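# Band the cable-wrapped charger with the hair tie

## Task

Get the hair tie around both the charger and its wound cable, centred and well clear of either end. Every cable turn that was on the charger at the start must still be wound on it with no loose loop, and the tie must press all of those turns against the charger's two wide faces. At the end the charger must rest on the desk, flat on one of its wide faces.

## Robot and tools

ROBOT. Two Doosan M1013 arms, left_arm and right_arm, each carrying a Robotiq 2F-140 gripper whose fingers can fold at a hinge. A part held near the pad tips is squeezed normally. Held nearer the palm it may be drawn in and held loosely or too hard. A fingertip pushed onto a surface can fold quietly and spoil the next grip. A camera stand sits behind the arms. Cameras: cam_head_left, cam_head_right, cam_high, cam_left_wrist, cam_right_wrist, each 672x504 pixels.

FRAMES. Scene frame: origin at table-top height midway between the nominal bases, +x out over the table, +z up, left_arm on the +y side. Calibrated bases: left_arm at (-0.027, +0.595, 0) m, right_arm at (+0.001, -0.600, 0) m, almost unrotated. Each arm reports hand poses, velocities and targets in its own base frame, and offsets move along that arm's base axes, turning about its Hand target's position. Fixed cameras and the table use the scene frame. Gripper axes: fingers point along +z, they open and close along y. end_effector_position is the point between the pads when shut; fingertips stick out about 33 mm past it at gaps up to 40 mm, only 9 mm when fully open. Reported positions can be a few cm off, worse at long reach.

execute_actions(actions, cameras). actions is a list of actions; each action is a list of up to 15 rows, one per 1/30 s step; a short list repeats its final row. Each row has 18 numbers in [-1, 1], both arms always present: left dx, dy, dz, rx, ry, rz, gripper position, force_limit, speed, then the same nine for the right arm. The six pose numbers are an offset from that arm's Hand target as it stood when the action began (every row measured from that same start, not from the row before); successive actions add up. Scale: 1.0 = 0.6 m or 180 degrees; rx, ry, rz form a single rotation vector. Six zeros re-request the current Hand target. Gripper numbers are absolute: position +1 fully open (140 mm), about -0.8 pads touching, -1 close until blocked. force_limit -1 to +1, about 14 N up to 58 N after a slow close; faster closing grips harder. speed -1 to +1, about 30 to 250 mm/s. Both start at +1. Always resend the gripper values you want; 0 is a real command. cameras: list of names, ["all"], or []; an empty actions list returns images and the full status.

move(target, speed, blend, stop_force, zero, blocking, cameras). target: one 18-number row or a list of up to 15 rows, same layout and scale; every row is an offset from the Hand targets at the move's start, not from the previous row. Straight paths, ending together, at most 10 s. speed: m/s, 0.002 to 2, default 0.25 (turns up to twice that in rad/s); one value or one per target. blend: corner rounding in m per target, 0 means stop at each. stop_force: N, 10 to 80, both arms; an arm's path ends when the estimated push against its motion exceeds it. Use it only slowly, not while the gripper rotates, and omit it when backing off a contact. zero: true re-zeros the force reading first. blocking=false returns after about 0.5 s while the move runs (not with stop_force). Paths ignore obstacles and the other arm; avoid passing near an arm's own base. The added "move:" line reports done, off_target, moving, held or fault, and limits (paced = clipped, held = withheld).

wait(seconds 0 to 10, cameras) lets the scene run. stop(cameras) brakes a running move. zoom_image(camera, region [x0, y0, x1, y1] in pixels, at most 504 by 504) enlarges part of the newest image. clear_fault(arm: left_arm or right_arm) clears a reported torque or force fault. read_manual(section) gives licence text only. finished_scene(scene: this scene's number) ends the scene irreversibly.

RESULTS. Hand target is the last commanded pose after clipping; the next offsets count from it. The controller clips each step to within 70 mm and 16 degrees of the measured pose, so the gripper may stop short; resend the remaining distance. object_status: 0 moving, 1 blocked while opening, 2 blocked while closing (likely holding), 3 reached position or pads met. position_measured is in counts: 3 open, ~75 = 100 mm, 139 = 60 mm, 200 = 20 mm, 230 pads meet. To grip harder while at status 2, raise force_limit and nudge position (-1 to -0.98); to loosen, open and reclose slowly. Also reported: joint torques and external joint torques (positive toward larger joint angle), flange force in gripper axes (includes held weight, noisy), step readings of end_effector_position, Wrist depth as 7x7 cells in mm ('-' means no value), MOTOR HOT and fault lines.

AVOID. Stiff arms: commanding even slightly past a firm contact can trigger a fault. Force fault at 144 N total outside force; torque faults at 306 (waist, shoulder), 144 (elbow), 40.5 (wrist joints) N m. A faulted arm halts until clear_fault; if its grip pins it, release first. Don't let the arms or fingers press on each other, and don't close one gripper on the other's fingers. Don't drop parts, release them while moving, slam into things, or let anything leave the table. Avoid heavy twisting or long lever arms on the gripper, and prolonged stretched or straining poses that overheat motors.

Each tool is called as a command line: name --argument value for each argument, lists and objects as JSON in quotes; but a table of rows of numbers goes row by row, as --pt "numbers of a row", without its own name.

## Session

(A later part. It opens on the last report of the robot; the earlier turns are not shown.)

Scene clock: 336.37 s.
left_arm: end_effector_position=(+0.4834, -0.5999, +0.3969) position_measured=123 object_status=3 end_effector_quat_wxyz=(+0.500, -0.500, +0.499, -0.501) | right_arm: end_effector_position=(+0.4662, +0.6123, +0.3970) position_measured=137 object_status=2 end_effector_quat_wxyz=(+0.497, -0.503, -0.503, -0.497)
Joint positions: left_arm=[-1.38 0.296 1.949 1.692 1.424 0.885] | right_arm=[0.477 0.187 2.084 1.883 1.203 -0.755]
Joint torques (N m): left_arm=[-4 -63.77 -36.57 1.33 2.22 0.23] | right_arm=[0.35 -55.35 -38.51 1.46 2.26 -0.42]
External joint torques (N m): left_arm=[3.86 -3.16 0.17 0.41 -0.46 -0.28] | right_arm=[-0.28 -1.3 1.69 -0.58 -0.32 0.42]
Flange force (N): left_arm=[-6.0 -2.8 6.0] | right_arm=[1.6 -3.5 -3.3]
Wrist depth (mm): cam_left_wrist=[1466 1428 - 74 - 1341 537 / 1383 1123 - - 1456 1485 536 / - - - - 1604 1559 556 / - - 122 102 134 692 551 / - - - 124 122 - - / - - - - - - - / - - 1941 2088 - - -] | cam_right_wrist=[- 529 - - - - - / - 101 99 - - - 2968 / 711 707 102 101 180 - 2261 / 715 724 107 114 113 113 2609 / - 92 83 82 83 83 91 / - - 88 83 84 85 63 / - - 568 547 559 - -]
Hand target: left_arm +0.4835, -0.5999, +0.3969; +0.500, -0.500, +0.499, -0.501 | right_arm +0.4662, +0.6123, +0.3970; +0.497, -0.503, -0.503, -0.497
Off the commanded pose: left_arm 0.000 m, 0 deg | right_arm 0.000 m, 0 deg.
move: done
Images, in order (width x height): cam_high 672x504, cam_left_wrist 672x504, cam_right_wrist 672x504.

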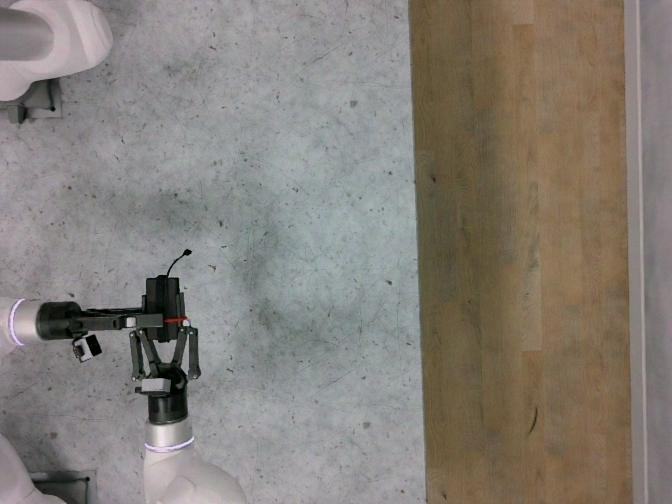

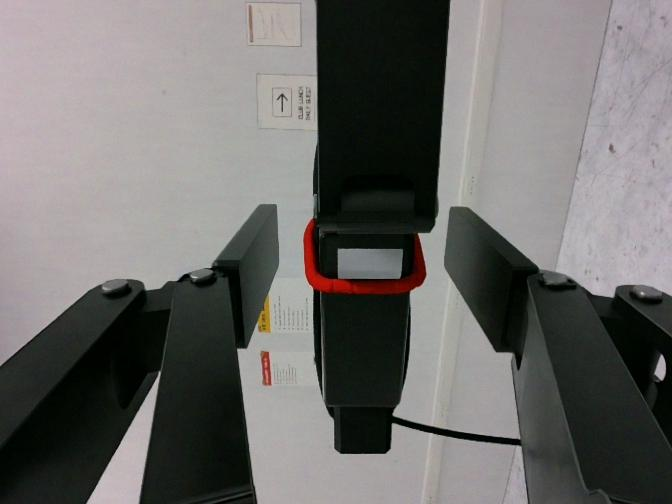

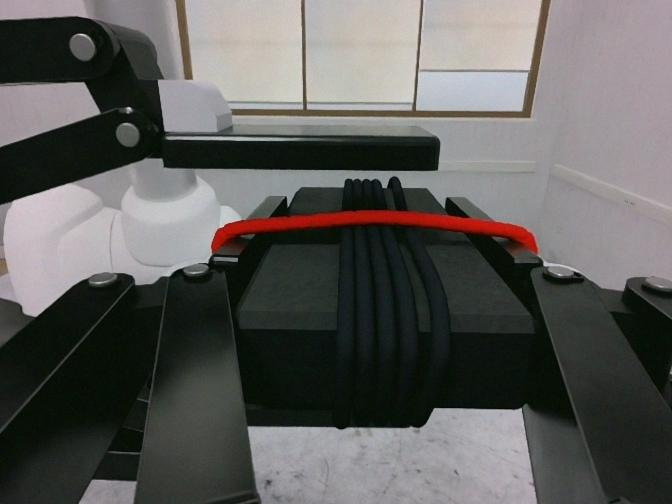

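move --target '[0.01,-0.0033,0,0,0,0,0.05,-1,-1,0,0,0,0,0,0,-1,-0.8,-1]' --speed 0.06

move --target '[0,0,0,0,0,0,-1,0,-1,0,0,0,0,0,0,-1,-0.8,-1]'

wait --seconds 1.3 --cameras '["cam_left_wrist","cam_right_wrist","cam_high"]'

Scene clock: 341.63 s.
left_arm: end_effector_position=(+0.4894, -0.6019, +0.3969) position_measured=123 object_status=3 end_effector_quat_wxyz=(+0.500, -0.500, +0.499, -0.501) | right_arm: end_effector_position=(+0.4662, +0.6123, +0.3970) position_measured=137 object_status=2 end_effector_quat_wxyz=(+0.497, -0.503, -0.503, -0.497)
Joint positions: left_arm=[-1.371 0.301 1.942 1.697 1.416 0.886] | right_arm=[0.477 0.187 2.084 1.883 1.203 -0.755]
Joint torques (N m): left_arm=[-3.85 -64.04 -36.78 1.3 2.23 0.27] | right_arm=[0.35 -55.49 -38.39 1.41 2.21 -0.47]
External joint torques (N m): left_arm=[3.85 -3.38 0.37 0.4 -0.48 -0.32] | right_arm=[-0.44 -0.9 1.61 -0.51 -0.28 0.47]
Flange force (N): left_arm=[-6.7 -2.8 5.7] | right_arm=[1.2 -2.7 -3.2]
Wrist depth (mm): cam_left_wrist=[- - - - - 1243 559 / 1516 1410 - - - - 560 / - 1559 1627 - - 1771 566 / - - 122 - 135 121 556 / - - 111 115 - - - / - - 1976 125 1959 - - / - - 2128 147 - - -] | cam_right_wrist=[- 96 - - - - 2158 / - 99 100 - - - 2698 / 724 101 99 99 149 - - / 724 730 107 114 114 106 - / - 92 84 82 81 83 90 / - - 88 84 84 85 64 / - - 555 551 551 - -]
Hand target: left_arm +0.4895, -0.6019, +0.3969; +0.500, -0.500, +0.499, -0.501 | right_arm +0.4662, +0.6123, +0.3970; +0.497, -0.503, -0.503, -0.497
Off the commanded pose: left_arm 0.000 m, 0 deg | right_arm 0.000 m, 0 deg.
move: done

Scene clock: 343.37 s.
left_arm: end_effector_position=(+0.4895, -0.6019, +0.3970) position_measured=184 object_status=2 end_effector_quat_wxyz=(+0.500, -0.500, +0.499, -0.501) | right_arm: end_effector_position=(+0.4662, +0.6124, +0.3970) position_measured=137 object_status=2 end_effector_quat_wxyz=(+0.497, -0.503, -0.503, -0.497)
Joint positions: left_arm=[-1.371 0.301 1.942 1.697 1.416 0.886] | right_arm=[0.477 0.187 2.084 1.883 1.203 -0.755]
Joint torques (N m): left_arm=[-8.25 -54.57 -28.37 -2.52 -1.16 0.29] | right_arm=[-4.58 -64.33 -50.05 6 3.76 -0.42]
External joint torques (N m): left_arm=[8.18 -12.78 -8.04 4.24 2.92 -0.33] | right_arm=[4.62 7.65 13.21 -5.11 -1.82 0.42]
Flange force (N): left_arm=[-5.3 -17.3 13.0] | right_arm=[-14.3 -11.9 -2.5]
Wrist depth (mm): cam_left_wrist=[1785 1302 - - - 1466 535 / 1485 - - - - 1310 565 / 1664 1639 1604 - - 1652 569 / 1456 - 1664 - 112 1516 557 / - - 94 116 - 93 515 / - - - 126 - - - / - - - 149 - - -] | cam_right_wrist=[- 559 3441 - - - 2698 / - 99 - 3709 - - - / 126 104 106 123 125 6247 2374 / 717 107 105 106 106 115 2667 / - 92 84 84 84 83 90 / - - 87 82 80 85 63 / - - 571 550 550 - -]
Hand target: left_arm +0.4895, -0.6019, +0.3969; +0.500, -0.500, +0.499, -0.501 | right_arm +0.4662, +0.6123, +0.3970; +0.497, -0.503, -0.503, -0.497
Off the commanded pose: left_arm 0.000 m, 0 deg | right_arm 0.000 m, 0 deg.
move: done

Scene clock: 344.67 s.
left_arm: end_effector_position=(+0.4895, -0.6018, +0.3969) position_measured=184 object_status=2 end_effector_quat_wxyz=(+0.500, -0.500, +0.499, -0.501) | right_arm: end_effector_position=(+0.4662, +0.6123, +0.3971) position_measured=137 object_status=2 end_effector_quat_wxyz=(+0.497, -0.503, -0.503, -0.497)
Joint positions: left_arm=[-1.371 0.301 1.942 1.697 1.416 0.886] | right_arm=[0.477 0.187 2.084 1.883 1.203 -0.755]
Joint torques (N m): left_arm=[-8.12 -54.34 -27.79 -2.67 -0.91 0.24] | right_arm=[-5.02 -64.29 -50.15 6.28 3.69 -0.4]
External joint torques (N m): left_arm=[8.23 -13.03 -8.6 4.37 2.67 -0.29] | right_arm=[5.02 7.84 13.37 -5.4 -1.76 0.41]
Flange force (N): left_arm=[-4.6 -18.1 13.7] | right_arm=[-14.5 -12.0 -2.2]
Wrist depth (mm): cam_left_wrist=[- 1627 1419 - - 1310 538 / 1570 - - - - 1537 532 / 1627 1892 - - - 1294 560 / 2068 1689 - - 112 1677 582 / - - - 117 - 94 - / - - - 126 - - - / - - - 146 - - -] | cam_right_wrist=[- 557 2826 - - - 2826 / - 99 - - - - - / 127 104 106 121 126 - 3005 / 717 107 104 106 106 115 3005 / - 92 84 84 84 83 90 / - - 87 82 80 85 63 / - - 571 551 552 - -]
Hand target: left_arm +0.4895, -0.6019, +0.3969; +0.500, -0.500, +0.499, -0.501 | right_arm +0.4662, +0.6123, +0.3970; +0.497, -0.503, -0.503, -0.497
Tool commands: left_gripper/position=-1.0 left_gripper/force_limit=+0.0 left_gripper/speed=-1.0 right_gripper/position=-1.0 right_gripper/force_limit=-0.8 right_gripper/speed=-1.0
Off the commanded pose: left_arm 0.000 m, 0 deg | right_arm 0.000 m, 0 deg.
wait: 1.30 s; at rest by 0.17 s
Images, in order (width x height): cam_high 672x504, cam_left_wrist 672x504, cam_right_wrist 672x504.

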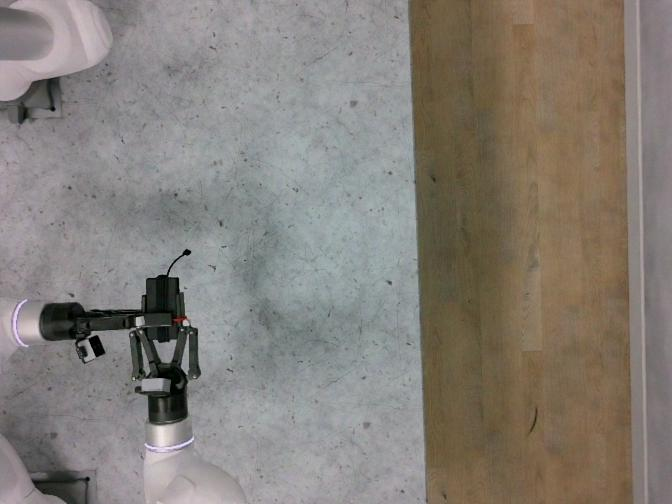

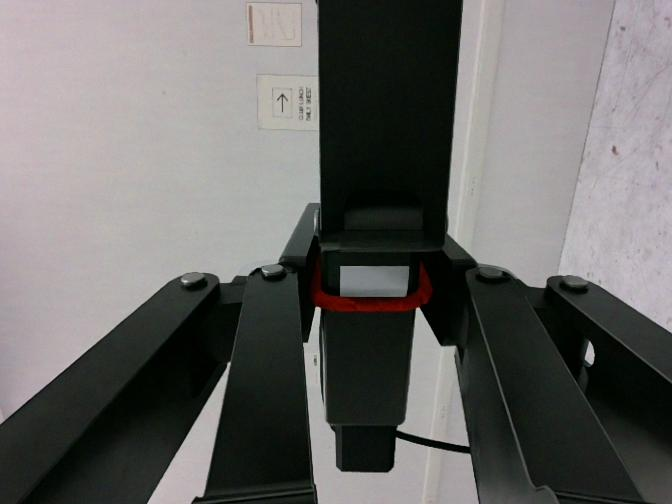

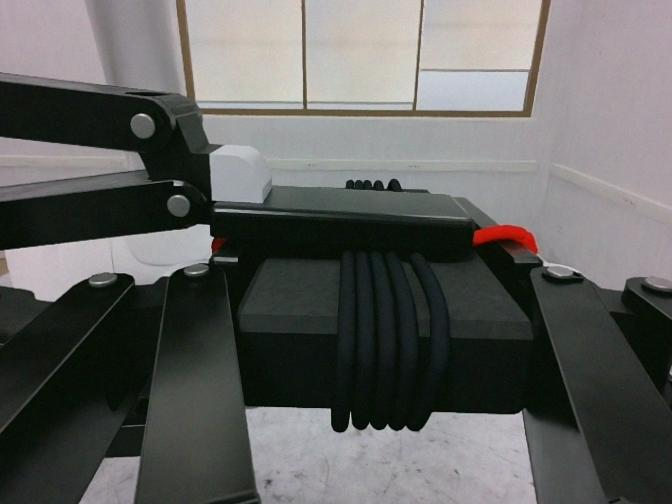

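execute_actions --actions '[[[0,0,0,0,0,0,-1,0,-1,0,0,0,0,0,0,0.12,-0.8,-1]]]' --cameras '["cam_right_wrist","cam_high"]'

Scene clock: 361.43 s.
left_arm: end_effector_position=(+0.4895, -0.6019, +0.3969) position_measured=184 object_status=2 end_effector_quat_wxyz=(+0.500, -0.500, +0.499, -0.501) | right_arm: end_effector_position=(+0.4662, +0.6123, +0.3971) position_measured=114 object_status=0 end_effector_quat_wxyz=(+0.497, -0.503, -0.503, -0.497)
Joint positions: left_arm=[-1.371 0.301 1.942 1.697 1.416 0.886] | right_arm=[0.477 0.187 2.084 1.883 1.203 -0.755]
Joint torques (N m): left_arm=[-4.91 -65.37 -36.32 1.32 2.67 0.33] | right_arm=[-2.35 -53.99 -38.97 1.88 1.1 -0.47]
External joint torques (N m): left_arm=[4.89 -2.09 -0.25 0.4 -0.91 -0.38] | right_arm=[2.33 -2.48 2.1 -0.99 0.83 0.47]
Flange force (N): left_arm=[-4.3 -1.8 8.7] | right_arm=[2.4 -6.8 -2.2]
Wrist depth (mm): cam_left_wrist=[1506 1485 - - - - 532 / 1537 1537 - - - 1485 560 / - 1627 - - 1604 1592 556 / 1876 - 1689 - 124 1664 553 / - - 90 110 - 91 485 / - - - 117 119 - - / - - - 145 - - -] | cam_right_wrist=[- 555 - - - - 3165 / - 99 - - - - - / 127 104 106 123 3044 4748 - / 717 106 107 105 105 114 - / - 90 85 79 84 86 89 / - - 90 86 625 88 - / - - 551 560 550 - -]
Hand target: left_arm +0.4895, -0.6019, +0.3969; +0.500, -0.500, +0.499, -0.501 | right_arm +0.4662, +0.6123, +0.3970; +0.497, -0.503, -0.503, -0.497
Off the commanded pose: left_arm 0.000 m, 0 deg | right_arm 0.000 m, 0 deg.
Step readings (end_effector_position of left_arm | right_arm):
0: (+0.4895, -0.6019, +0.3969) | (+0.4662, +0.6123, +0.3970)
1: (+0.4895, -0.6019, +0.3969) | (+0.4662, +0.6123, +0.3970)
2: (+0.4895, -0.6019, +0.3969) | (+0.4662, +0.6123, +0.3970)
4: (+0.4895, -0.6019, +0.3969) | (+0.4662, +0.6123, +0.3971)
8: (+0.4895, -0.6019, +0.3969) | (+0.4662, +0.6123, +0.3971)
15: (+0.4895, -0.6019, +0.3969) | (+0.4662, +0.6123, +0.3971)
Images, in order (width x height): cam_high 672x504, cam_right_wrist 672x504.

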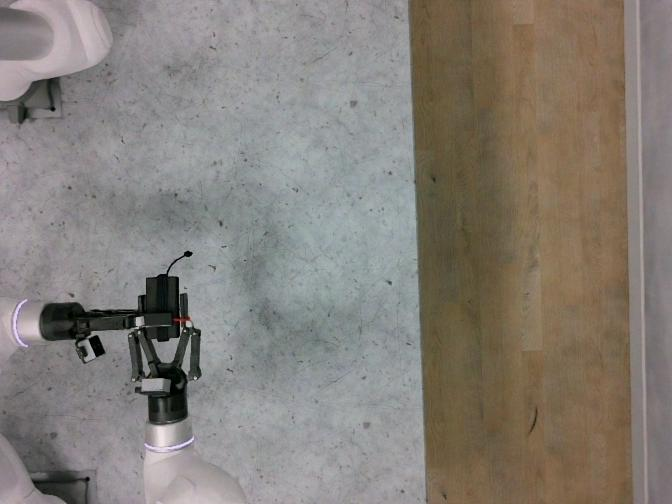

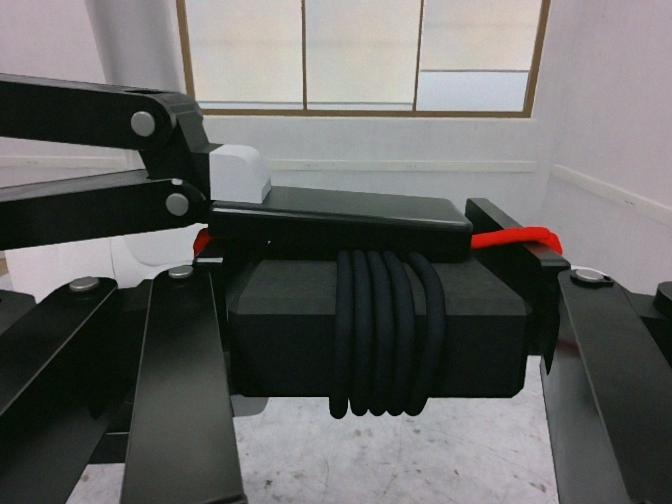

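move --target '[0,0,0,0,0,0,-1,0,-1,0,-0.0667,0,0,0,0,0.12,-0.8,-1]' --speed 0.04 --cameras '["cam_right_wrist","cam_high"]'

move --target '[0,0,0,0,0,0,-1,0,-1,0,-0.05,0,0,0,0,0.12,-0.8,-1]' --speed 0.04 --cameras '["cam_right_wrist","cam_high"]'

Scene clock: 367.07 s.
left_arm: end_effector_position=(+0.4895, -0.6019, +0.3969) position_measured=192 object_status=0 end_effector_quat_wxyz=(+0.500, -0.500, +0.499, -0.501) | right_arm: end_effector_position=(+0.4662, +0.5723, +0.3970) position_measured=114 object_status=3 end_effector_quat_wxyz=(+0.497, -0.503, -0.503, -0.497)
Joint positions: left_arm=[-1.371 0.301 1.942 1.697 1.416 0.887] | right_arm=[0.409 0.159 2.119 1.836 1.255 -0.747]
Joint torques (N m): left_arm=[-2.62 -62.43 -34.56 0.46 1.93 0.32] | right_arm=[-0.29 -54.11 -39.67 2.52 2.97 -0.21]
External joint torques (N m): left_arm=[2.65 -4.85 -1.73 1.24 -0.17 -0.36] | right_arm=[0.39 0.6 3.13 -1.43 -1.05 0.21]
Flange force (N): left_arm=[-4.6 -5.6 4.8] | right_arm=[-1.5 -3.9 -1.8]
Wrist depth (mm): cam_left_wrist=[1383 - - - - 1375 541 / 1548 - - - 1475 1506 533 / 1559 - - 95 95 - 562 / - 1976 1689 102 115 1702 560 / - - 94 109 120 84 - / - - - 128 127 - - / - - - 2149 - - -] | cam_right_wrist=[5276 589 - - - - 2793 / - 138 - - - - - / 147 145 143 154 3543 4845 2760 / 174 766 111 121 121 111 2931 / - 90 102 101 102 111 89 / - - 682 650 676 - - / - - 548 551 560 - -]
Hand target: left_arm +0.4895, -0.6019, +0.3969; +0.500, -0.500, +0.499, -0.501 | right_arm +0.4662, +0.5723, +0.3970; +0.497, -0.503, -0.503, -0.497
Off the commanded pose: left_arm 0.000 m, 0 deg | right_arm 0.000 m, 0 deg.
move: done
Images, in order (width x height): cam_high 672x504, cam_right_wrist 672x504.

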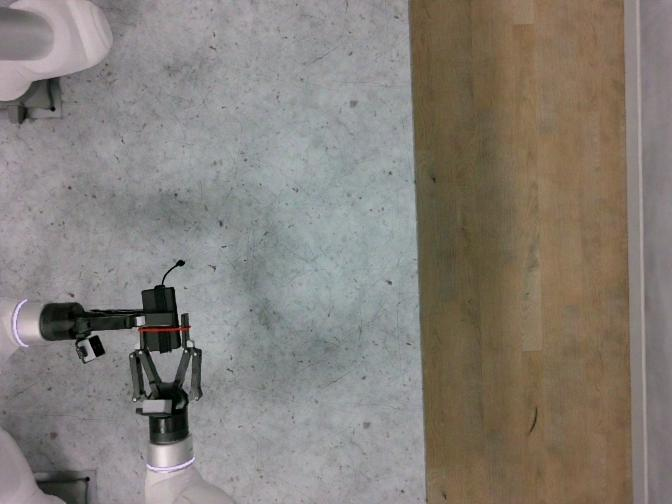

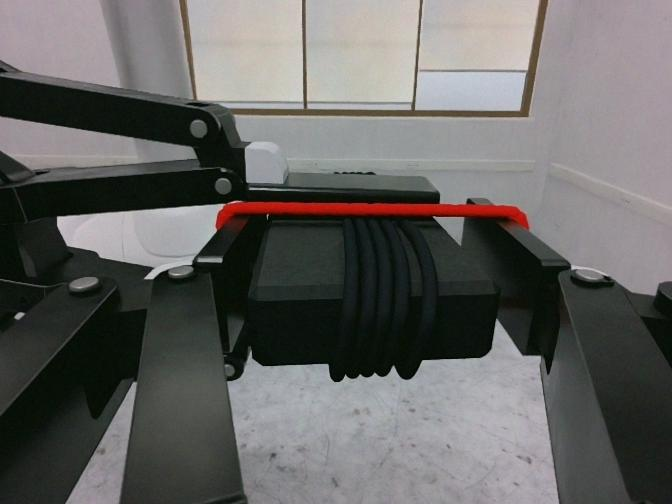

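Scene clock: 368.13 s.
left_arm: end_effector_position=(+0.4895, -0.6019, +0.3969) position_measured=192 object_status=2 end_effector_quat_wxyz=(+0.500, -0.500, +0.499, -0.501) | right_arm: end_effector_position=(+0.4662, +0.5424, +0.3970) position_measured=114 object_status=3 end_effector_quat_wxyz=(+0.497, -0.503, -0.503, -0.497)
Joint positions: left_arm=[-1.371 0.301 1.942 1.697 1.416 0.887] | right_arm=[0.355 0.14 2.142 1.799 1.296 -0.741]
Joint torques (N m): left_arm=[-3.08 -65.93 -37.69 1.87 2.77 0.31] | right_arm=[0.88 -48.23 -36.61 1.17 1.72 -0.44]
External joint torques (N m): left_arm=[2.74 -1.2 1.39 -0.13 -1.02 -0.36] | right_arm=[-0.85 -2.77 0.29 0.07 0.18 0.44]
Flange force (N): left_arm=[-5.4 0.1 4.4] | right_arm=[4.0 -3.3 -3.7]
Wrist depth (mm): cam_left_wrist=[- - - - - - 546 / 1466 1559 1526 - 1466 1333 537 / - 1652 1743 95 98 1548 559 / - 1716 - 99 125 1689 556 / - - 94 119 121 84 96 / - - - 129 - - - / - - - - - - -] | cam_right_wrist=[3208 625 - - - - - / 162 166 3491 - - - - / 175 174 174 172 172 3652 2499 / 182 198 127 130 132 111 - / - 90 143 799 797 119 89 / - - 674 678 682 - - / - - 551 552 552 - -]
Hand target: left_arm +0.4895, -0.6019, +0.3969; +0.500, -0.500, +0.499, -0.501 | right_arm +0.4662, +0.5423, +0.3970; +0.497, -0.503, -0.503, -0.497
Off the commanded pose: left_arm 0.000 m, 0 deg | right_arm 0.000 m, 0 deg.
move: done
Images, in order (width x height): cam_high 672x504, cam_right_wrist 672x504.

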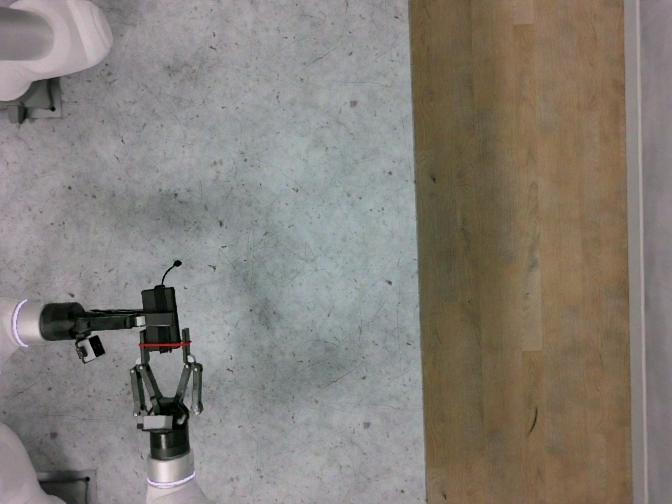

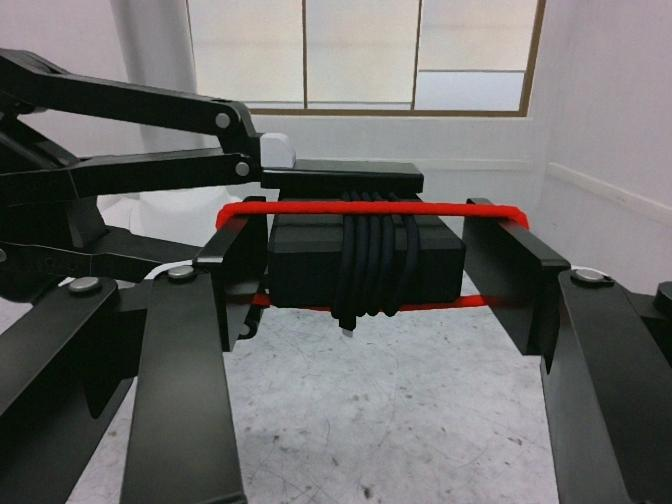

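move --target '[0,0,0,0,0,0,-1,0,-1,0,0.025,0,0,0,0,0.12,-0.8,-1]' --speed 0.04

execute_actions --actions '[[[0,0,0,0,0,0,-1,0,-1,0,0,0,0,0,0,-1,-0.8,-1]],[[0,0,0,0,0,0,-1,0,-1,0,0,0,0,0,0,-1,-0.8,-1]]]' --cameras '["cam_right_wrist","cam_high","cam_left_wrist"]'

Scene clock: 388.70 s.
left_arm: end_effector_position=(+0.4895, -0.6019, +0.3969) position_measured=192 object_status=2 end_effector_quat_wxyz=(+0.500, -0.500, +0.499, -0.501) | right_arm: end_effector_position=(+0.4662, +0.5573, +0.3970) position_measured=114 object_status=3 end_effector_quat_wxyz=(+0.497, -0.503, -0.503, -0.497)
Joint positions: left_arm=[-1.371 0.301 1.942 1.697 1.416 0.887] | right_arm=[0.383 0.15 2.131 1.817 1.275 -0.744]
Joint torques (N m): left_arm=[-3.96 -63.98 -37.27 1.69 2.02 0.34] | right_arm=[0.21 -50.55 -37.91 1.75 2.03 -0.29]
External joint torques (N m): left_arm=[4.03 -3.34 0.91 0.01 -0.26 -0.39] | right_arm=[-0.27 -2.08 1.35 -0.56 -0.11 0.29]
Flange force (N): left_arm=[-7.6 -2.3 5.1] | right_arm=[2.4 -4.3 -3.5]
Wrist depth (mm): cam_left_wrist=[- 1410 - - 1358 1223 537 / 1537 1428 1548 - 1294 1447 532 / - 1410 - 94 98 - 559 / - - - 102 116 - 559 / - - 94 119 121 84 96 / - - - 129 126 - - / - - - - - - -] | cam_right_wrist=[- 633 - - 3344 - 2698 / 150 152 154 - - - 2667 / 161 160 159 159 160 - 2499 / 175 191 118 120 120 111 2219 / - 90 118 118 122 119 89 / - - 680 676 690 - - / - - 547 553 559 - -]
Hand target: left_arm +0.4895, -0.6019, +0.3969; +0.500, -0.500, +0.499, -0.501 | right_arm +0.4662, +0.5573, +0.3970; +0.497, -0.503, -0.503, -0.497
Off the commanded pose: left_arm 0.000 m, 0 deg | right_arm 0.000 m, 0 deg.
move: done

Scene clock: 389.90 s.
left_arm: end_effector_position=(+0.4895, -0.6018, +0.3969) position_measured=192 object_status=2 end_effector_quat_wxyz=(+0.500, -0.500, +0.499, -0.501) | right_arm: end_effector_position=(+0.4662, +0.5573, +0.3970) position_measured=139 object_status=2 end_effector_quat_wxyz=(+0.497, -0.503, -0.503, -0.497)
Joint positions: left_arm=[-1.371 0.301 1.942 1.697 1.416 0.887] | right_arm=[0.383 0.15 2.131 1.818 1.275 -0.744]
Joint torques (N m): left_arm=[-18.29 -64.62 -36.95 2.41 1.63 0.34] | right_arm=[-10.88 -44.84 -45.2 6.69 -4.14 -0.21]
External joint torques (N m): left_arm=[18.29 -2.61 0.7 -0.71 0.13 -0.39] | right_arm=[10.91 -7.36 8.77 -5.51 6.06 0.21]
External joint torques at the end of the 1st action: left_arm=[18.72 -3.2 1.62 -1.3 0.78 -0.38] | right_arm=[7.44 -7.19 8.53 -4.91 5.11 0.36]
Flange force (N): left_arm=[-10.6 -1.7 26.8] | right_arm=[2.3 -25.2 -6.8]
Flange force at the end of the 1st action (N): left_arm=[-12.9 -1.7 25.4] | right_arm=[2.7 -22.9 -10.8]
Wrist depth (mm): cam_left_wrist=[1325 - - - - 1456 529 / - 1548 - 97 1475 - 535 / 1689 1652 1664 99 1570 1548 562 / 1664 1729 1729 108 125 - 555 / - - 94 123 126 84 97 / - - - 133 - - - / - - - - - - -] | cam_right_wrist=[- 612 - - - - - / 149 152 152 - - 3543 - / 161 161 159 158 158 - - / 172 776 116 120 121 109 2374 / - 93 89 119 120 109 91 / - - 680 676 678 - 63 / - - - 555 553 - -]
Hand target: left_arm +0.4895, -0.6019, +0.3969; +0.500, -0.500, +0.499, -0.501 | right_arm +0.4662, +0.5573, +0.3970; +0.497, -0.503, -0.503, -0.497
Off the commanded pose: left_arm 0.000 m, 0 deg | right_arm 0.000 m, 0 deg.
Step readings (end_effector_position of left_arm | right_arm; steps 1 to 15: 1st action; 16 to 30: 2nd action):
0: (+0.4895, -0.6019, +0.3969) | (+0.4662, +0.5573, +0.3970)
1: (+0.4895, -0.6019, +0.3969) | (+0.4662, +0.5573, +0.3970)
2: (+0.4895, -0.6019, +0.3969) | (+0.4662, +0.5573, +0.3970)
4: (+0.4895, -0.6019, +0.3969) | (+0.4662, +0.5573, +0.3970)
8: (+0.4895, -0.6018, +0.3969) | (+0.4662, +0.5573, +0.3970)
15: (+0.4895, -0.6018, +0.3969) | (+0.4662, +0.5574, +0.3970)
16: (+0.4895, -0.6018, +0.3969) | (+0.4662, +0.5574, +0.3970)
17: (+0.4895, -0.6018, +0.3969) | (+0.4662, +0.5574, +0.3970)
19: (+0.4895, -0.6018, +0.3969) | (+0.4662, +0.5574, +0.3970)
23: (+0.4895, -0.6018, +0.3969) | (+0.4662, +0.5574, +0.3970)
30: (+0.4895, -0.6018, +0.3969) | (+0.4662, +0.5573, +0.3970)
Images, in order (width x height): cam_high 672x504, cam_left_wrist 672x504, cam_right_wrist 672x504.

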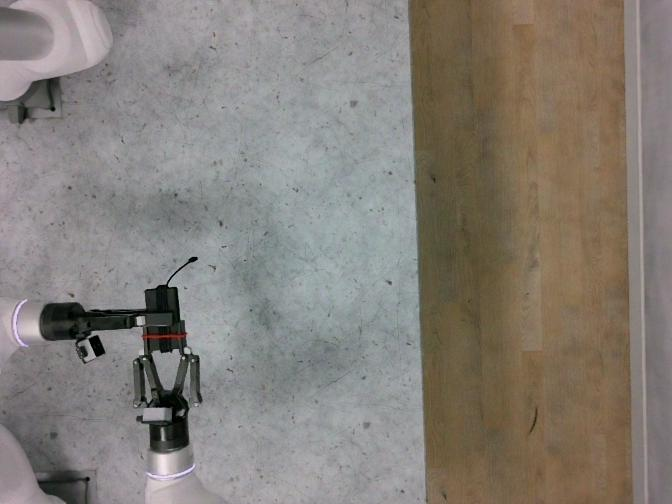

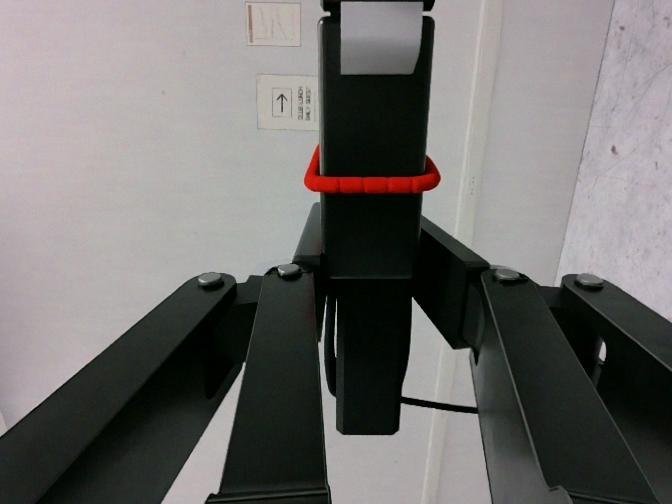

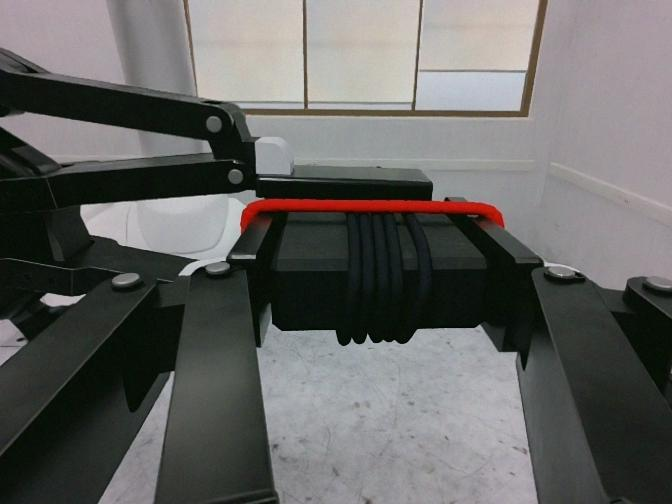

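execute_actions --actions '[[[0,0,0,0,0,0,-0.3,0,-1,0,0,0,0,0,0,-1,-0.8,-1]],[[0,0,0,0,0,0,-0.3,0,-1,0,0,0,0,0,0,-1,-0.8,-1]]]'

move --target '[-0.035,0.05,0,0,0,0,-0.3,0,-1,0,0,0,0,0,0,-1,-0.8,-1]' --speed 0.08

execute_actions --actions '[[[0,0,0,0,0,0,-1,0,-1,0,0,0,0,0,0,-1,-0.8,-1]],[[0,0,0,0,0,0,-1,0,-1,0,0,0,0,0,0,-1,-0.8,-1]]]' --cameras '["cam_right_wrist","cam_high","cam_left_wrist"]'

Scene clock: 398.60 s.
left_arm: end_effector_position=(+0.4895, -0.6019, +0.3969) position_measured=167 object_status=3 end_effector_quat_wxyz=(+0.500, -0.500, +0.499, -0.501) | right_arm: end_effector_position=(+0.4662, +0.5573, +0.3970) position_measured=139 object_status=2 end_effector_quat_wxyz=(+0.497, -0.503, -0.503, -0.497)
Joint positions: left_arm=[-1.371 0.301 1.942 1.697 1.416 0.887] | right_arm=[0.383 0.15 2.131 1.818 1.275 -0.744]
Joint torques (N m): left_arm=[-2.94 -64.56 -36.75 1.32 2.25 0.28] | right_arm=[0.63 -50.82 -37.84 1.78 2.21 -0.44]
External joint torques (N m): left_arm=[2.98 -2.87 0.25 0.38 -0.48 -0.33] | right_arm=[-0.59 -1.39 1.44 -0.61 -0.3 0.43]
External joint torques at the end of the 1st action: left_arm=[3.44 -3.33 0.02 0.39 -0.52 -0.36] | right_arm=[-0.46 -1.09 2.19 -0.61 -0.7 0.49]
Flange force (N): left_arm=[-5.6 -2.3 4.6] | right_arm=[1.9 -3.3 -3.5]
Flange force at the end of the 1st action (N): left_arm=[-5.9 -2.9 5.3] | right_arm=[1.2 -4.3 -3.1]
Wrist depth (mm): cam_left_wrist=[1485 1495 - - - 1366 556 / 1627 1456 - 98 99 1495 533 / 1592 1876 - 101 1604 1604 535 / 1716 1785 107 110 124 653 560 / - - 90 124 127 92 505 / - - - 134 - - - / - - - 2170 - - -] | cam_right_wrist=[- 618 2793 3252 3391 - - / 146 149 158 - - - - / 161 158 157 157 156 - - / 174 191 116 121 117 109 3391 / - 93 88 119 121 109 91 / - - 676 684 686 - 63 / - - - 552 551 - -]
Hand target: left_arm +0.4895, -0.6019, +0.3969; +0.500, -0.500, +0.499, -0.501 | right_arm +0.4662, +0.5573, +0.3970; +0.497, -0.503, -0.503, -0.497
Off the commanded pose: left_arm 0.000 m, 0 deg | right_arm 0.000 m, 0 deg.
Step readings (end_effector_position of left_arm | right_arm; steps 1 to 15: 1st action; 16 to 30: 2nd action):
0: (+0.4895, -0.6019, +0.3969) | (+0.4662, +0.5573, +0.3970)
1: (+0.4895, -0.6019, +0.3969) | (+0.4662, +0.5573, +0.3970)
2: (+0.4895, -0.6019, +0.3969) | (+0.4662, +0.5573, +0.3970)
4: (+0.4894, -0.6019, +0.3969) | (+0.4664, +0.5573, +0.3971)
8: (+0.4894, -0.6019, +0.3969) | (+0.4665, +0.5573, +0.3971)
15: (+0.4894, -0.6019, +0.3969) | (+0.4663, +0.5573, +0.3971)
16: (+0.4894, -0.6019, +0.3969) | (+0.4663, +0.5573, +0.3971)
17: (+0.4894, -0.6019, +0.3969) | (+0.4663, +0.5573, +0.3971)
19: (+0.4894, -0.6019, +0.3969) | (+0.4663, +0.5573, +0.3971)
23: (+0.4894, -0.6019, +0.3969) | (+0.4662, +0.5573, +0.3970)
30: (+0.4895, -0.6019, +0.3969) | (+0.4662, +0.5573, +0.3970)

Scene clock: 399.43 s.
left_arm: end_effector_position=(+0.4685, -0.5719, +0.3969) position_measured=167 object_status=3 end_effector_quat_wxyz=(+0.500, -0.500, +0.499, -0.501) | right_arm: end_effector_position=(+0.4662, +0.5573, +0.3970) position_measured=139 object_status=2 end_effector_quat_wxyz=(+0.497, -0.503, -0.503, -0.497)
Joint positions: left_arm=[-1.396 0.254 2.007 1.684 1.438 0.871] | right_arm=[0.383 0.15 2.131 1.818 1.275 -0.744]
Joint torques (N m): left_arm=[-2.9 -59.07 -36.01 1.33 2.4 0.25] | right_arm=[0.12 -50.8 -37.88 1.79 2.22 -0.44]
External joint torques (N m): left_arm=[2.96 -3.17 -0.05 0.4 -0.6 -0.3] | right_arm=[-0.12 -1.47 1.43 -0.61 -0.3 0.44]
Flange force (N): left_arm=[-5.4 -3.1 5.2] | right_arm=[2.0 -3.7 -2.7]
Wrist depth (mm): cam_left_wrist=[- - - 109 109 - 535 / 1639 - 1456 116 1716 1615 560 / 1466 1716 - 134 156 1639 559 / 2012 1702 107 138 154 1652 557 / - - 90 - - 92 508 / - - - - - - - / - - - 2667 - - -] | cam_right_wrist=[- 621 - - - - - / 177 178 185 - - - - / 197 751 761 183 3652 3957 2473 / 202 206 116 121 121 109 2638 / - 93 89 119 121 109 91 / - - 682 690 682 - 63 / - - - 555 555 - -]
Hand target: left_arm +0.4685, -0.5719, +0.3969; +0.500, -0.500, +0.499, -0.501 | right_arm +0.4662, +0.5573, +0.3970; +0.497, -0.503, -0.503, -0.497
Off the commanded pose: left_arm 0.000 m, 0 deg | right_arm 0.000 m, 0 deg.
move: done

Scene clock: 400.63 s.
left_arm: end_effector_position=(+0.4685, -0.5718, +0.3969) position_measured=189 object_status=2 end_effector_quat_wxyz=(+0.500, -0.500, +0.499, -0.501) | right_arm: end_effector_position=(+0.4662, +0.5573, +0.3970) position_measured=139 object_status=2 end_effector_quat_wxyz=(+0.497, -0.503, -0.503, -0.497)
Joint positions: left_arm=[-1.396 0.254 2.007 1.684 1.438 0.871] | right_arm=[0.383 0.15 2.131 1.818 1.275 -0.744]
Joint torques (N m): left_arm=[-1.97 -65.99 -41.47 3.97 4.71 0.22] | right_arm=[1.37 -44.41 -31.52 -1.51 -0.13 -0.64]
External joint torques (N m): left_arm=[1.95 3.7 5.36 -2.22 -2.91 -0.27] | right_arm=[-1.38 -7.41 -4.78 2.67 2.04 0.64]
External joint torques at the end of the 1st action: left_arm=[2.65 3.69 4.99 -1.97 -2.82 -0.23] | right_arm=[-0.49 -7.47 -4.07 2.09 2.16 0.51]
Flange force (N): left_arm=[-5.5 7.7 3.5] | right_arm=[11.9 -1.5 -3.2]
Flange force at the end of the 1st action (N): left_arm=[-5.0 7.4 5.0] | right_arm=[11.4 -3.0 -3.1]
Wrist depth (mm): cam_left_wrist=[- - - 109 1428 1495 559 / 1466 1716 1664 118 1526 - 560 / 1757 - - 132 1592 - 560 / 1941 1716 - 137 139 738 553 / - - 94 1908 - - 529 / - - - - - - - / - - - - - - -] | cam_right_wrist=[- 623 - 2760 - - - / 177 181 2609 4316 - - 2860 / 203 193 187 186 182 - 2553 / 206 202 115 119 122 114 3083 / - 93 88 119 121 109 91 / - - 680 684 690 - 63 / - - - 557 557 - -]
Hand target: left_arm +0.4685, -0.5719, +0.3969; +0.500, -0.500, +0.499, -0.501 | right_arm +0.4662, +0.5573, +0.3970; +0.497, -0.503, -0.503, -0.497
Off the commanded pose: left_arm 0.000 m, 0 deg | right_arm 0.000 m, 0 deg.
Step readings (end_effector_position of left_arm | right_arm; steps 1 to 15: 1st action; 16 to 30: 2nd action):
0: (+0.4685, -0.5719, +0.3969) | (+0.4662, +0.5573, +0.3970)
1: (+0.4685, -0.5719, +0.3969) | (+0.4662, +0.5573, +0.3970)
2: (+0.4685, -0.5719, +0.3969) | (+0.4662, +0.5573, +0.3970)
4: (+0.4685, -0.5719, +0.3969) | (+0.4662, +0.5573, +0.3970)
8: (+0.4685, -0.5719, +0.3969) | (+0.4662, +0.5573, +0.3970)
15: (+0.4685, -0.5718, +0.3969) | (+0.4662, +0.5573, +0.3971)
16: (+0.4685, -0.5718, +0.3969) | (+0.4662, +0.5573, +0.3971)
17: (+0.4685, -0.5718, +0.3969) | (+0.4662, +0.5573, +0.3971)
19: (+0.4685, -0.5718, +0.3969) | (+0.4662, +0.5573, +0.3971)
23: (+0.4685, -0.5718, +0.3969) | (+0.4662, +0.5573, +0.3971)
30: (+0.4685, -0.5718, +0.3969) | (+0.4662, +0.5573, +0.3970)
Images, in order (width x height): cam_high 672x504, cam_left_wrist 672x504, cam_right_wrist 672x504.

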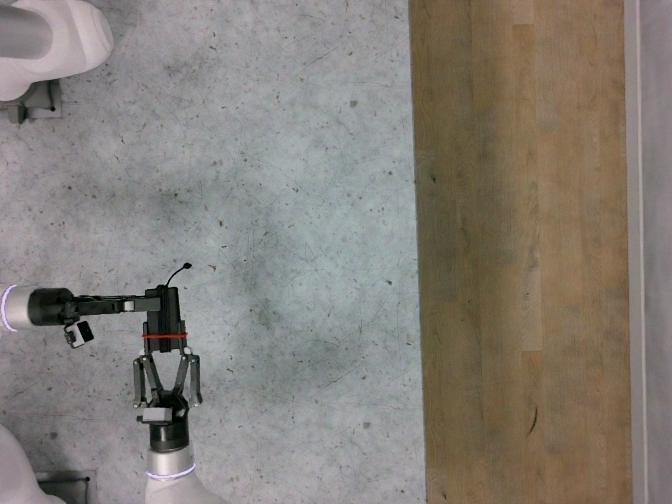

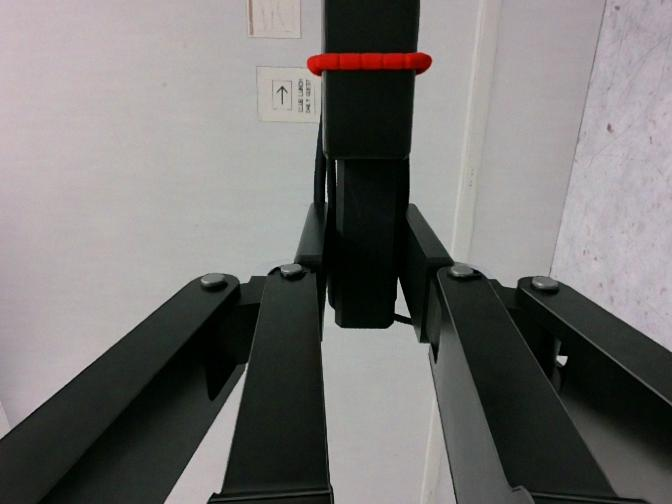

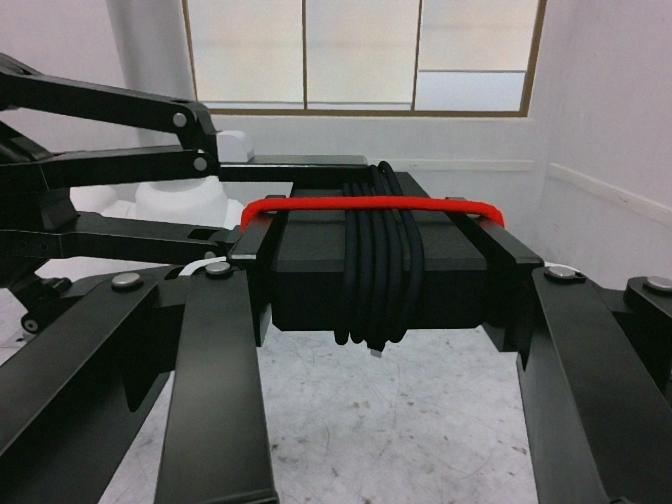

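execute_actions --actions '[[[0,0,0,0,0,0,-1,0,-1,0,0,0,0,0,0,-0.0,-0.8,-1]],[[0,0,0,0,0,0,-1,0,-1,0,0,0,0,0,0,-0.0,-0.8,-1]]]'

move --target '[0,0,0,0,0,0,-1,0,-1,0,0.0367,0,0,0,0,0,-0.8,-1]' --speed 0.03 --cameras '["cam_right_wrist","cam_high","cam_left_wrist"]'

Scene clock: 410.17 s.
left_arm: end_effector_position=(+0.4685, -0.5719, +0.3969) position_measured=189 object_status=2 end_effector_quat_wxyz=(+0.500, -0.500, +0.499, -0.501) | right_arm: end_effector_position=(+0.4662, +0.5573, +0.3970) position_measured=129 object_status=3 end_effector_quat_wxyz=(+0.497, -0.503, -0.503, -0.497)
Joint positions: left_arm=[-1.396 0.254 2.007 1.684 1.438 0.871] | right_arm=[0.383 0.15 2.131 1.818 1.275 -0.744]
Joint torques (N m): left_arm=[-2.83 -61.27 -37.66 2.09 3.01 0.2] | right_arm=[0.56 -49.23 -36.3 1.04 1.55 -0.45]
External joint torques (N m): left_arm=[2.98 -0.86 1.85 -0.37 -1.21 -0.25] | right_arm=[-0.54 -3 -0.11 0.13 0.36 0.45]
External joint torques at the end of the 1st action: left_arm=[2.65 -1.28 1.61 -0.33 -1.15 -0.22] | right_arm=[-0.55 -3.11 -0.09 0.16 0.44 0.42]
Flange force (N): left_arm=[-5.6 0.6 5.1] | right_arm=[4.4 -3.1 -3.2]
Flange force at the end of the 1st action (N): left_arm=[-5.6 -0.1 4.5] | right_arm=[4.5 -3.2 -3.4]
Wrist depth (mm): cam_left_wrist=[- - 1447 106 1375 1437 540 / 1570 1392 1548 114 1548 1466 566 / 1677 1526 1333 133 1639 1592 556 / 1959 1829 1716 137 124 698 555 / - - 94 - - - 529 / - - - - - - - / - - - - - - -] | cam_right_wrist=[- 607 - 3652 - 3208 4093 / 178 181 3709 - 3709 - 2120 / 202 194 188 184 186 - 2860 / 202 202 117 119 121 109 - / - 91 108 119 121 109 91 / - - 686 671 684 - 63 / - - 551 551 551 - -]
Hand target: left_arm +0.4685, -0.5719, +0.3969; +0.500, -0.500, +0.499, -0.501 | right_arm +0.4662, +0.5573, +0.3970; +0.497, -0.503, -0.503, -0.497
Off the commanded pose: left_arm 0.000 m, 0 deg | right_arm 0.000 m, 0 deg.
Step readings (end_effector_position of left_arm | right_arm; steps 1 to 15: 1st action; 16 to 30: 2nd action):
0: (+0.4685, -0.5719, +0.3969) | (+0.4662, +0.5573, +0.3970)
1: (+0.4685, -0.5719, +0.3969) | (+0.4662, +0.5573, +0.3970)
2: (+0.4685, -0.5719, +0.3969) | (+0.4662, +0.5573, +0.3970)
4: (+0.4685, -0.5719, +0.3970) | (+0.4663, +0.5573, +0.3970)
8: (+0.4685, -0.5719, +0.3970) | (+0.4663, +0.5573, +0.3970)
15: (+0.4685, -0.5719, +0.3970) | (+0.4662, +0.5573, +0.3970)
16: (+0.4685, -0.5719, +0.3970) | (+0.4662, +0.5573, +0.3970)
17: (+0.4685, -0.5719, +0.3970) | (+0.4662, +0.5573, +0.3970)
19: (+0.4685, -0.5719, +0.3970) | (+0.4662, +0.5573, +0.3970)
23: (+0.4685, -0.5719, +0.3970) | (+0.4662, +0.5573, +0.3970)
30: (+0.4685, -0.5719, +0.3970) | (+0.4662, +0.5573, +0.3970)

Scene clock: 411.20 s.
left_arm: end_effector_position=(+0.4685, -0.5719, +0.3969) position_measured=189 object_status=2 end_effector_quat_wxyz=(+0.500, -0.500, +0.499, -0.501) | right_arm: end_effector_position=(+0.4662, +0.5793, +0.3970) position_measured=129 object_status=3 end_effector_quat_wxyz=(+0.497, -0.503, -0.503, -0.497)
Joint positions: left_arm=[-1.396 0.254 2.007 1.684 1.438 0.871] | right_arm=[0.421 0.164 2.113 1.844 1.246 -0.748]
Joint torques (N m): left_arm=[-2.99 -61.1 -37.78 2.12 2.83 0.21] | right_arm=[-0.07 -50.58 -36.49 0.94 1.5 -0.38]
External joint torques (N m): left_arm=[3.09 -1.19 1.66 -0.37 -1.03 -0.26] | right_arm=[-0.01 -3.13 -0.01 0.12 0.42 0.38]
Flange force (N): left_arm=[-5.7 0.1 5.0] | right_arm=[4.3 -3.6 -2.7]
Wrist depth (mm): cam_left_wrist=[1243 - 1466 108 1428 1495 535 / 1615 - 1437 114 1548 1350 562 / - - 1615 - 1639 1627 566 / 1639 - 1716 139 139 1785 559 / - - 94 - - - 529 / - - - - - - - / - - - - - - -] | cam_right_wrist=[- 599 - - 3491 3709 - / 158 161 - - 3543 3391 - / 169 167 167 167 3768 3083 2553 / 180 201 115 119 117 113 - / - 91 89 95 96 97 90 / - - 649 618 623 - 64 / - - 551 555 555 - -]
Hand target: left_arm +0.4685, -0.5719, +0.3969; +0.500, -0.500, +0.499, -0.501 | right_arm +0.4662, +0.5793, +0.3970; +0.497, -0.503, -0.503, -0.497
Off the commanded pose: left_arm 0.000 m, 0 deg | right_arm 0.000 m, 0 deg.
move: done
Images, in order (width x height): cam_high 672x504, cam_left_wrist 672x504, cam_right_wrist 672x504.

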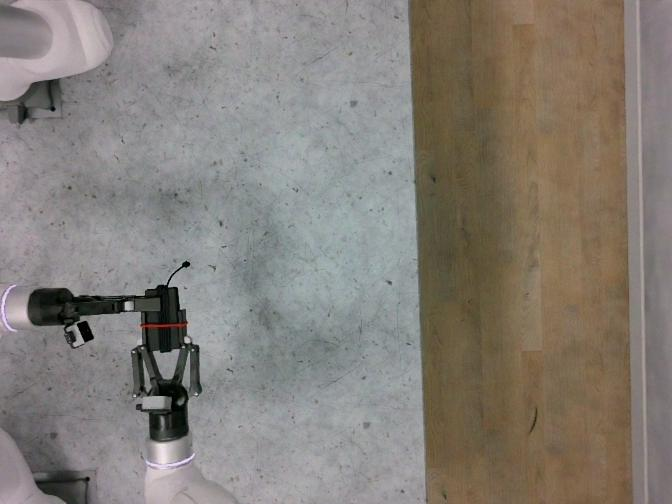

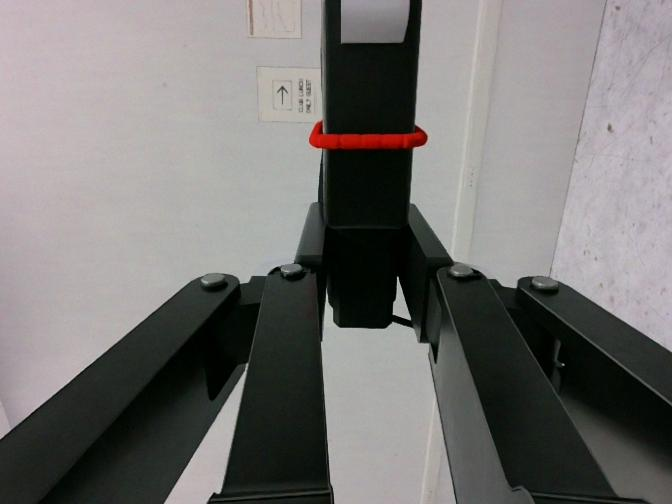

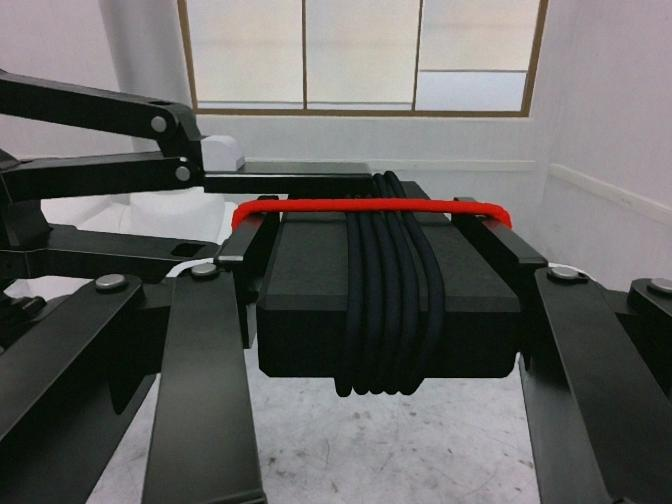

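execute_actions --actions '[[[0,0,0,0,0,0,-1,0,-1,0,0,0,0,0,0,-1,-0.8,-1]],[[0,0,0,0,0,0,-1,0,-1,0,0,0,0,0,0,-1,-0.8,-1]],[[0,0,0,0,0,0,-0.25,0,-1,0,0,0,0,0,0,-1,-0.8,-1]],[[0,0,0,0,0,0,-0.25,0,-1,0,0,0,0,0,0,-1,-0.8,-1]]]'

move --target '[0.005,-0.0583,0,0,0,0,-0.25,0,-1,0,0,0,0,0,0,-1,-0.8,-1]' --speed 0.08 --cameras '["cam_left_wrist","cam_high"]'

Scene clock: 419.63 s.
left_arm: end_effector_position=(+0.4685, -0.5719, +0.3969) position_measured=160 object_status=3 end_effector_quat_wxyz=(+0.500, -0.500, +0.499, -0.501) | right_arm: end_effector_position=(+0.4662, +0.5793, +0.3970) position_measured=138 object_status=2 end_effector_quat_wxyz=(+0.497, -0.503, -0.503, -0.497)
Joint positions: left_arm=[-1.396 0.254 2.007 1.684 1.438 0.871] | right_arm=[0.421 0.164 2.113 1.844 1.246 -0.748]
Joint torques (N m): left_arm=[-2.96 -59.55 -36.1 1.33 2.25 0.24] | right_arm=[0.36 -52.54 -38.22 1.62 2.24 -0.42]
External joint torques (N m): left_arm=[2.94 -2.71 0.03 0.42 -0.45 -0.29] | right_arm=[-0.34 -1.33 1.66 -0.56 -0.31 0.42]
External joint torques at the end of the 1st action: left_arm=[11.2 -1.58 2.54 -1.13 0.04 -0.27] | right_arm=[3.87 -5.72 4.12 -2.42 3.48 0.55]
External joint torques at the end of the 2nd action: left_arm=[10.72 -1.67 2.84 -1.2 0.03 -0.27] | right_arm=[4.22 -5.67 4.16 -2.41 3.5 0.61]
External joint torques at the end of the 3rd action: left_arm=[3.03 -3 0.2 0.41 -0.44 -0.36] | right_arm=[-0.37 -1.21 1.71 -0.53 -0.28 0.44]
Flange force (N): left_arm=[-4.9 -2.5 5.1] | right_arm=[1.6 -3.6 -3.2]
Flange force at the end of the 1st action (N): left_arm=[-9.9 0.4 15.9] | right_arm=[4.3 -13.2 -8.2]
Flange force at the end of the 2nd action (N): left_arm=[-10.4 0.5 14.9] | right_arm=[4.3 -13.4 -7.6]
Flange force at the end of the 3rd action (N): left_arm=[-5.6 -2.6 5.1] | right_arm=[1.4 -3.5 -3.3]
Wrist depth (mm): cam_left_wrist=[1401 1677 1506 111 111 1437 559 / - 1548 1526 116 1548 1485 557 / - - 1537 - 1375 1639 562 / - - 107 140 141 1757 557 / - - 90 - - 90 484 / - - - 1994 - - - / - - - - - - -] | cam_right_wrist=[- 607 - - - - - / 156 157 - - - - 4024 / 167 733 164 163 3391 3491 - / 190 756 109 119 115 107 - / - 93 83 96 95 96 91 / - - - 625 626 - 63 / - - - 555 556 - -]
Hand target: left_arm +0.4685, -0.5719, +0.3969; +0.500, -0.500, +0.499, -0.501 | right_arm +0.4662, +0.5793, +0.3970; +0.497, -0.503, -0.503, -0.497
Off the commanded pose: left_arm 0.000 m, 0 deg | right_arm 0.000 m, 0 deg.
Step readings (end_effector_position of left_arm | right_arm; steps 1 to 15: 1st action; 16 to 30: 2nd action; 31 to 45: 3rd action; 46 to 60: 4th action):
0: (+0.4685, -0.5719, +0.3969) | (+0.4662, +0.5793, +0.3970)
1: (+0.4685, -0.5719, +0.3969) | (+0.4662, +0.5793, +0.3970)
2: (+0.4685, -0.5719, +0.3969) | (+0.4662, +0.5793, +0.3970)
4: (+0.4685, -0.5719, +0.3969) | (+0.4662, +0.5793, +0.3970)
8: (+0.4685, -0.5718, +0.3969) | (+0.4662, +0.5794, +0.3970)
15: (+0.4685, -0.5718, +0.3969) | (+0.4662, +0.5794, +0.3970)
16: (+0.4685, -0.5718, +0.3969) | (+0.4662, +0.5794, +0.3970)
17: (+0.4685, -0.5718, +0.3969) | (+0.4662, +0.5794, +0.3970)
19: (+0.4685, -0.5718, +0.3969) | (+0.4662, +0.5794, +0.3970)
23: (+0.4685, -0.5718, +0.3969) | (+0.4662, +0.5794, +0.3970)
30: (+0.4685, -0.5718, +0.3969) | (+0.4662, +0.5794, +0.3970)
31: (+0.4685, -0.5718, +0.3969) | (+0.4662, +0.5794, +0.3970)
32: (+0.4685, -0.5718, +0.3969) | (+0.4662, +0.5794, +0.3970)
34: (+0.4685, -0.5718, +0.3969) | (+0.4662, +0.5793, +0.3970)
38: (+0.4685, -0.5718, +0.3969) | (+0.4663, +0.5793, +0.3970)
45: (+0.4685, -0.5719, +0.3969) | (+0.4663, +0.5793, +0.3970)
46: (+0.4685, -0.5719, +0.3969) | (+0.4663, +0.5793, +0.3970)
47: (+0.4685, -0.5719, +0.3969) | (+0.4663, +0.5793, +0.3970)
49: (+0.4685, -0.5719, +0.3969) | (+0.4663, +0.5793, +0.3970)
53: (+0.4685, -0.5719, +0.3969) | (+0.4663, +0.5793, +0.3970)
60: (+0.4685, -0.5719, +0.3969) | (+0.4662, +0.5793, +0.3970)

Scene clock: 420.47 s.
left_arm: end_effector_position=(+0.4715, -0.6068, +0.3969) position_measured=160 object_status=3 end_effector_quat_wxyz=(+0.500, -0.500, +0.499, -0.501) | right_arm: end_effector_position=(+0.4662, +0.5793, +0.3970) position_measured=138 object_status=2 end_effector_quat_wxyz=(+0.497, -0.503, -0.503, -0.497)
Joint positions: left_arm=[-1.401 0.302 1.941 1.678 1.44 0.89] | right_arm=[0.421 0.164 2.113 1.844 1.246 -0.748]
Joint torques (N m): left_arm=[-2.89 -65.14 -36.23 1.33 2.28 0.23] | right_arm=[0.38 -52.6 -38.02 1.6 2.22 -0.43]
External joint torques (N m): left_arm=[2.85 -2.17 0.06 0.45 -0.53 -0.28] | right_arm=[-0.34 -1.26 1.46 -0.55 -0.29 0.42]
Flange force (N): left_arm=[-4.1 -1.8 4.9] | right_arm=[1.7 -3.2 -3.0]
Wrist depth (mm): cam_left_wrist=[1475 - - - - - 533 / 1785 1581 1447 - 1516 - 567 / 1475 1860 - - 1592 - 559 / - 1785 111 - 131 755 562 / - - 89 136 - 90 486 / - - - 157 - - - / - - - - - - -] | cam_right_wrist=[- 585 2931 2895 - - - / 124 131 - 3597 4165 - - / 133 726 130 131 2760 - - / 756 763 109 119 115 106 2101 / - 93 83 95 95 95 91 / - - - 625 623 - 63 / - - - 553 555 - -]
Hand target: left_arm +0.4715, -0.6068, +0.3969; +0.500, -0.500, +0.499, -0.501 | right_arm +0.4662, +0.5793, +0.3970; +0.497, -0.503, -0.503, -0.497
Off the commanded pose: left_arm 0.000 m, 0 deg | right_arm 0.000 m, 0 deg.
move: done
Images, in order (width x height): cam_high 672x504, cam_left_wrist 672x504.

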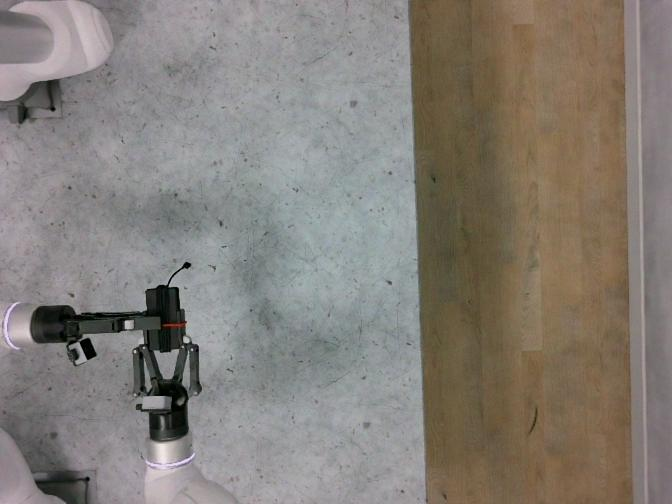

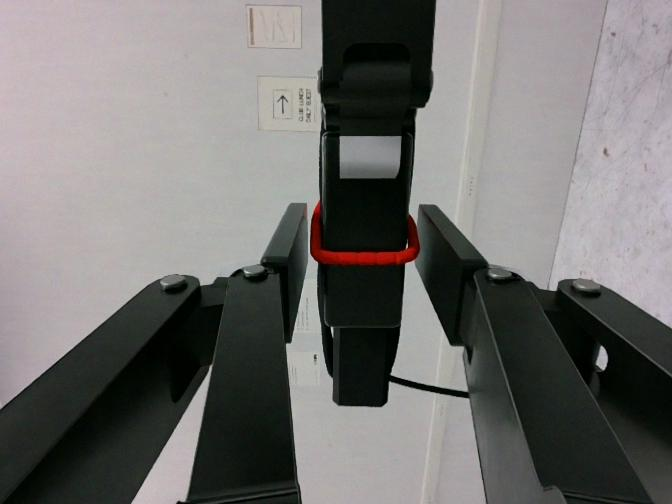

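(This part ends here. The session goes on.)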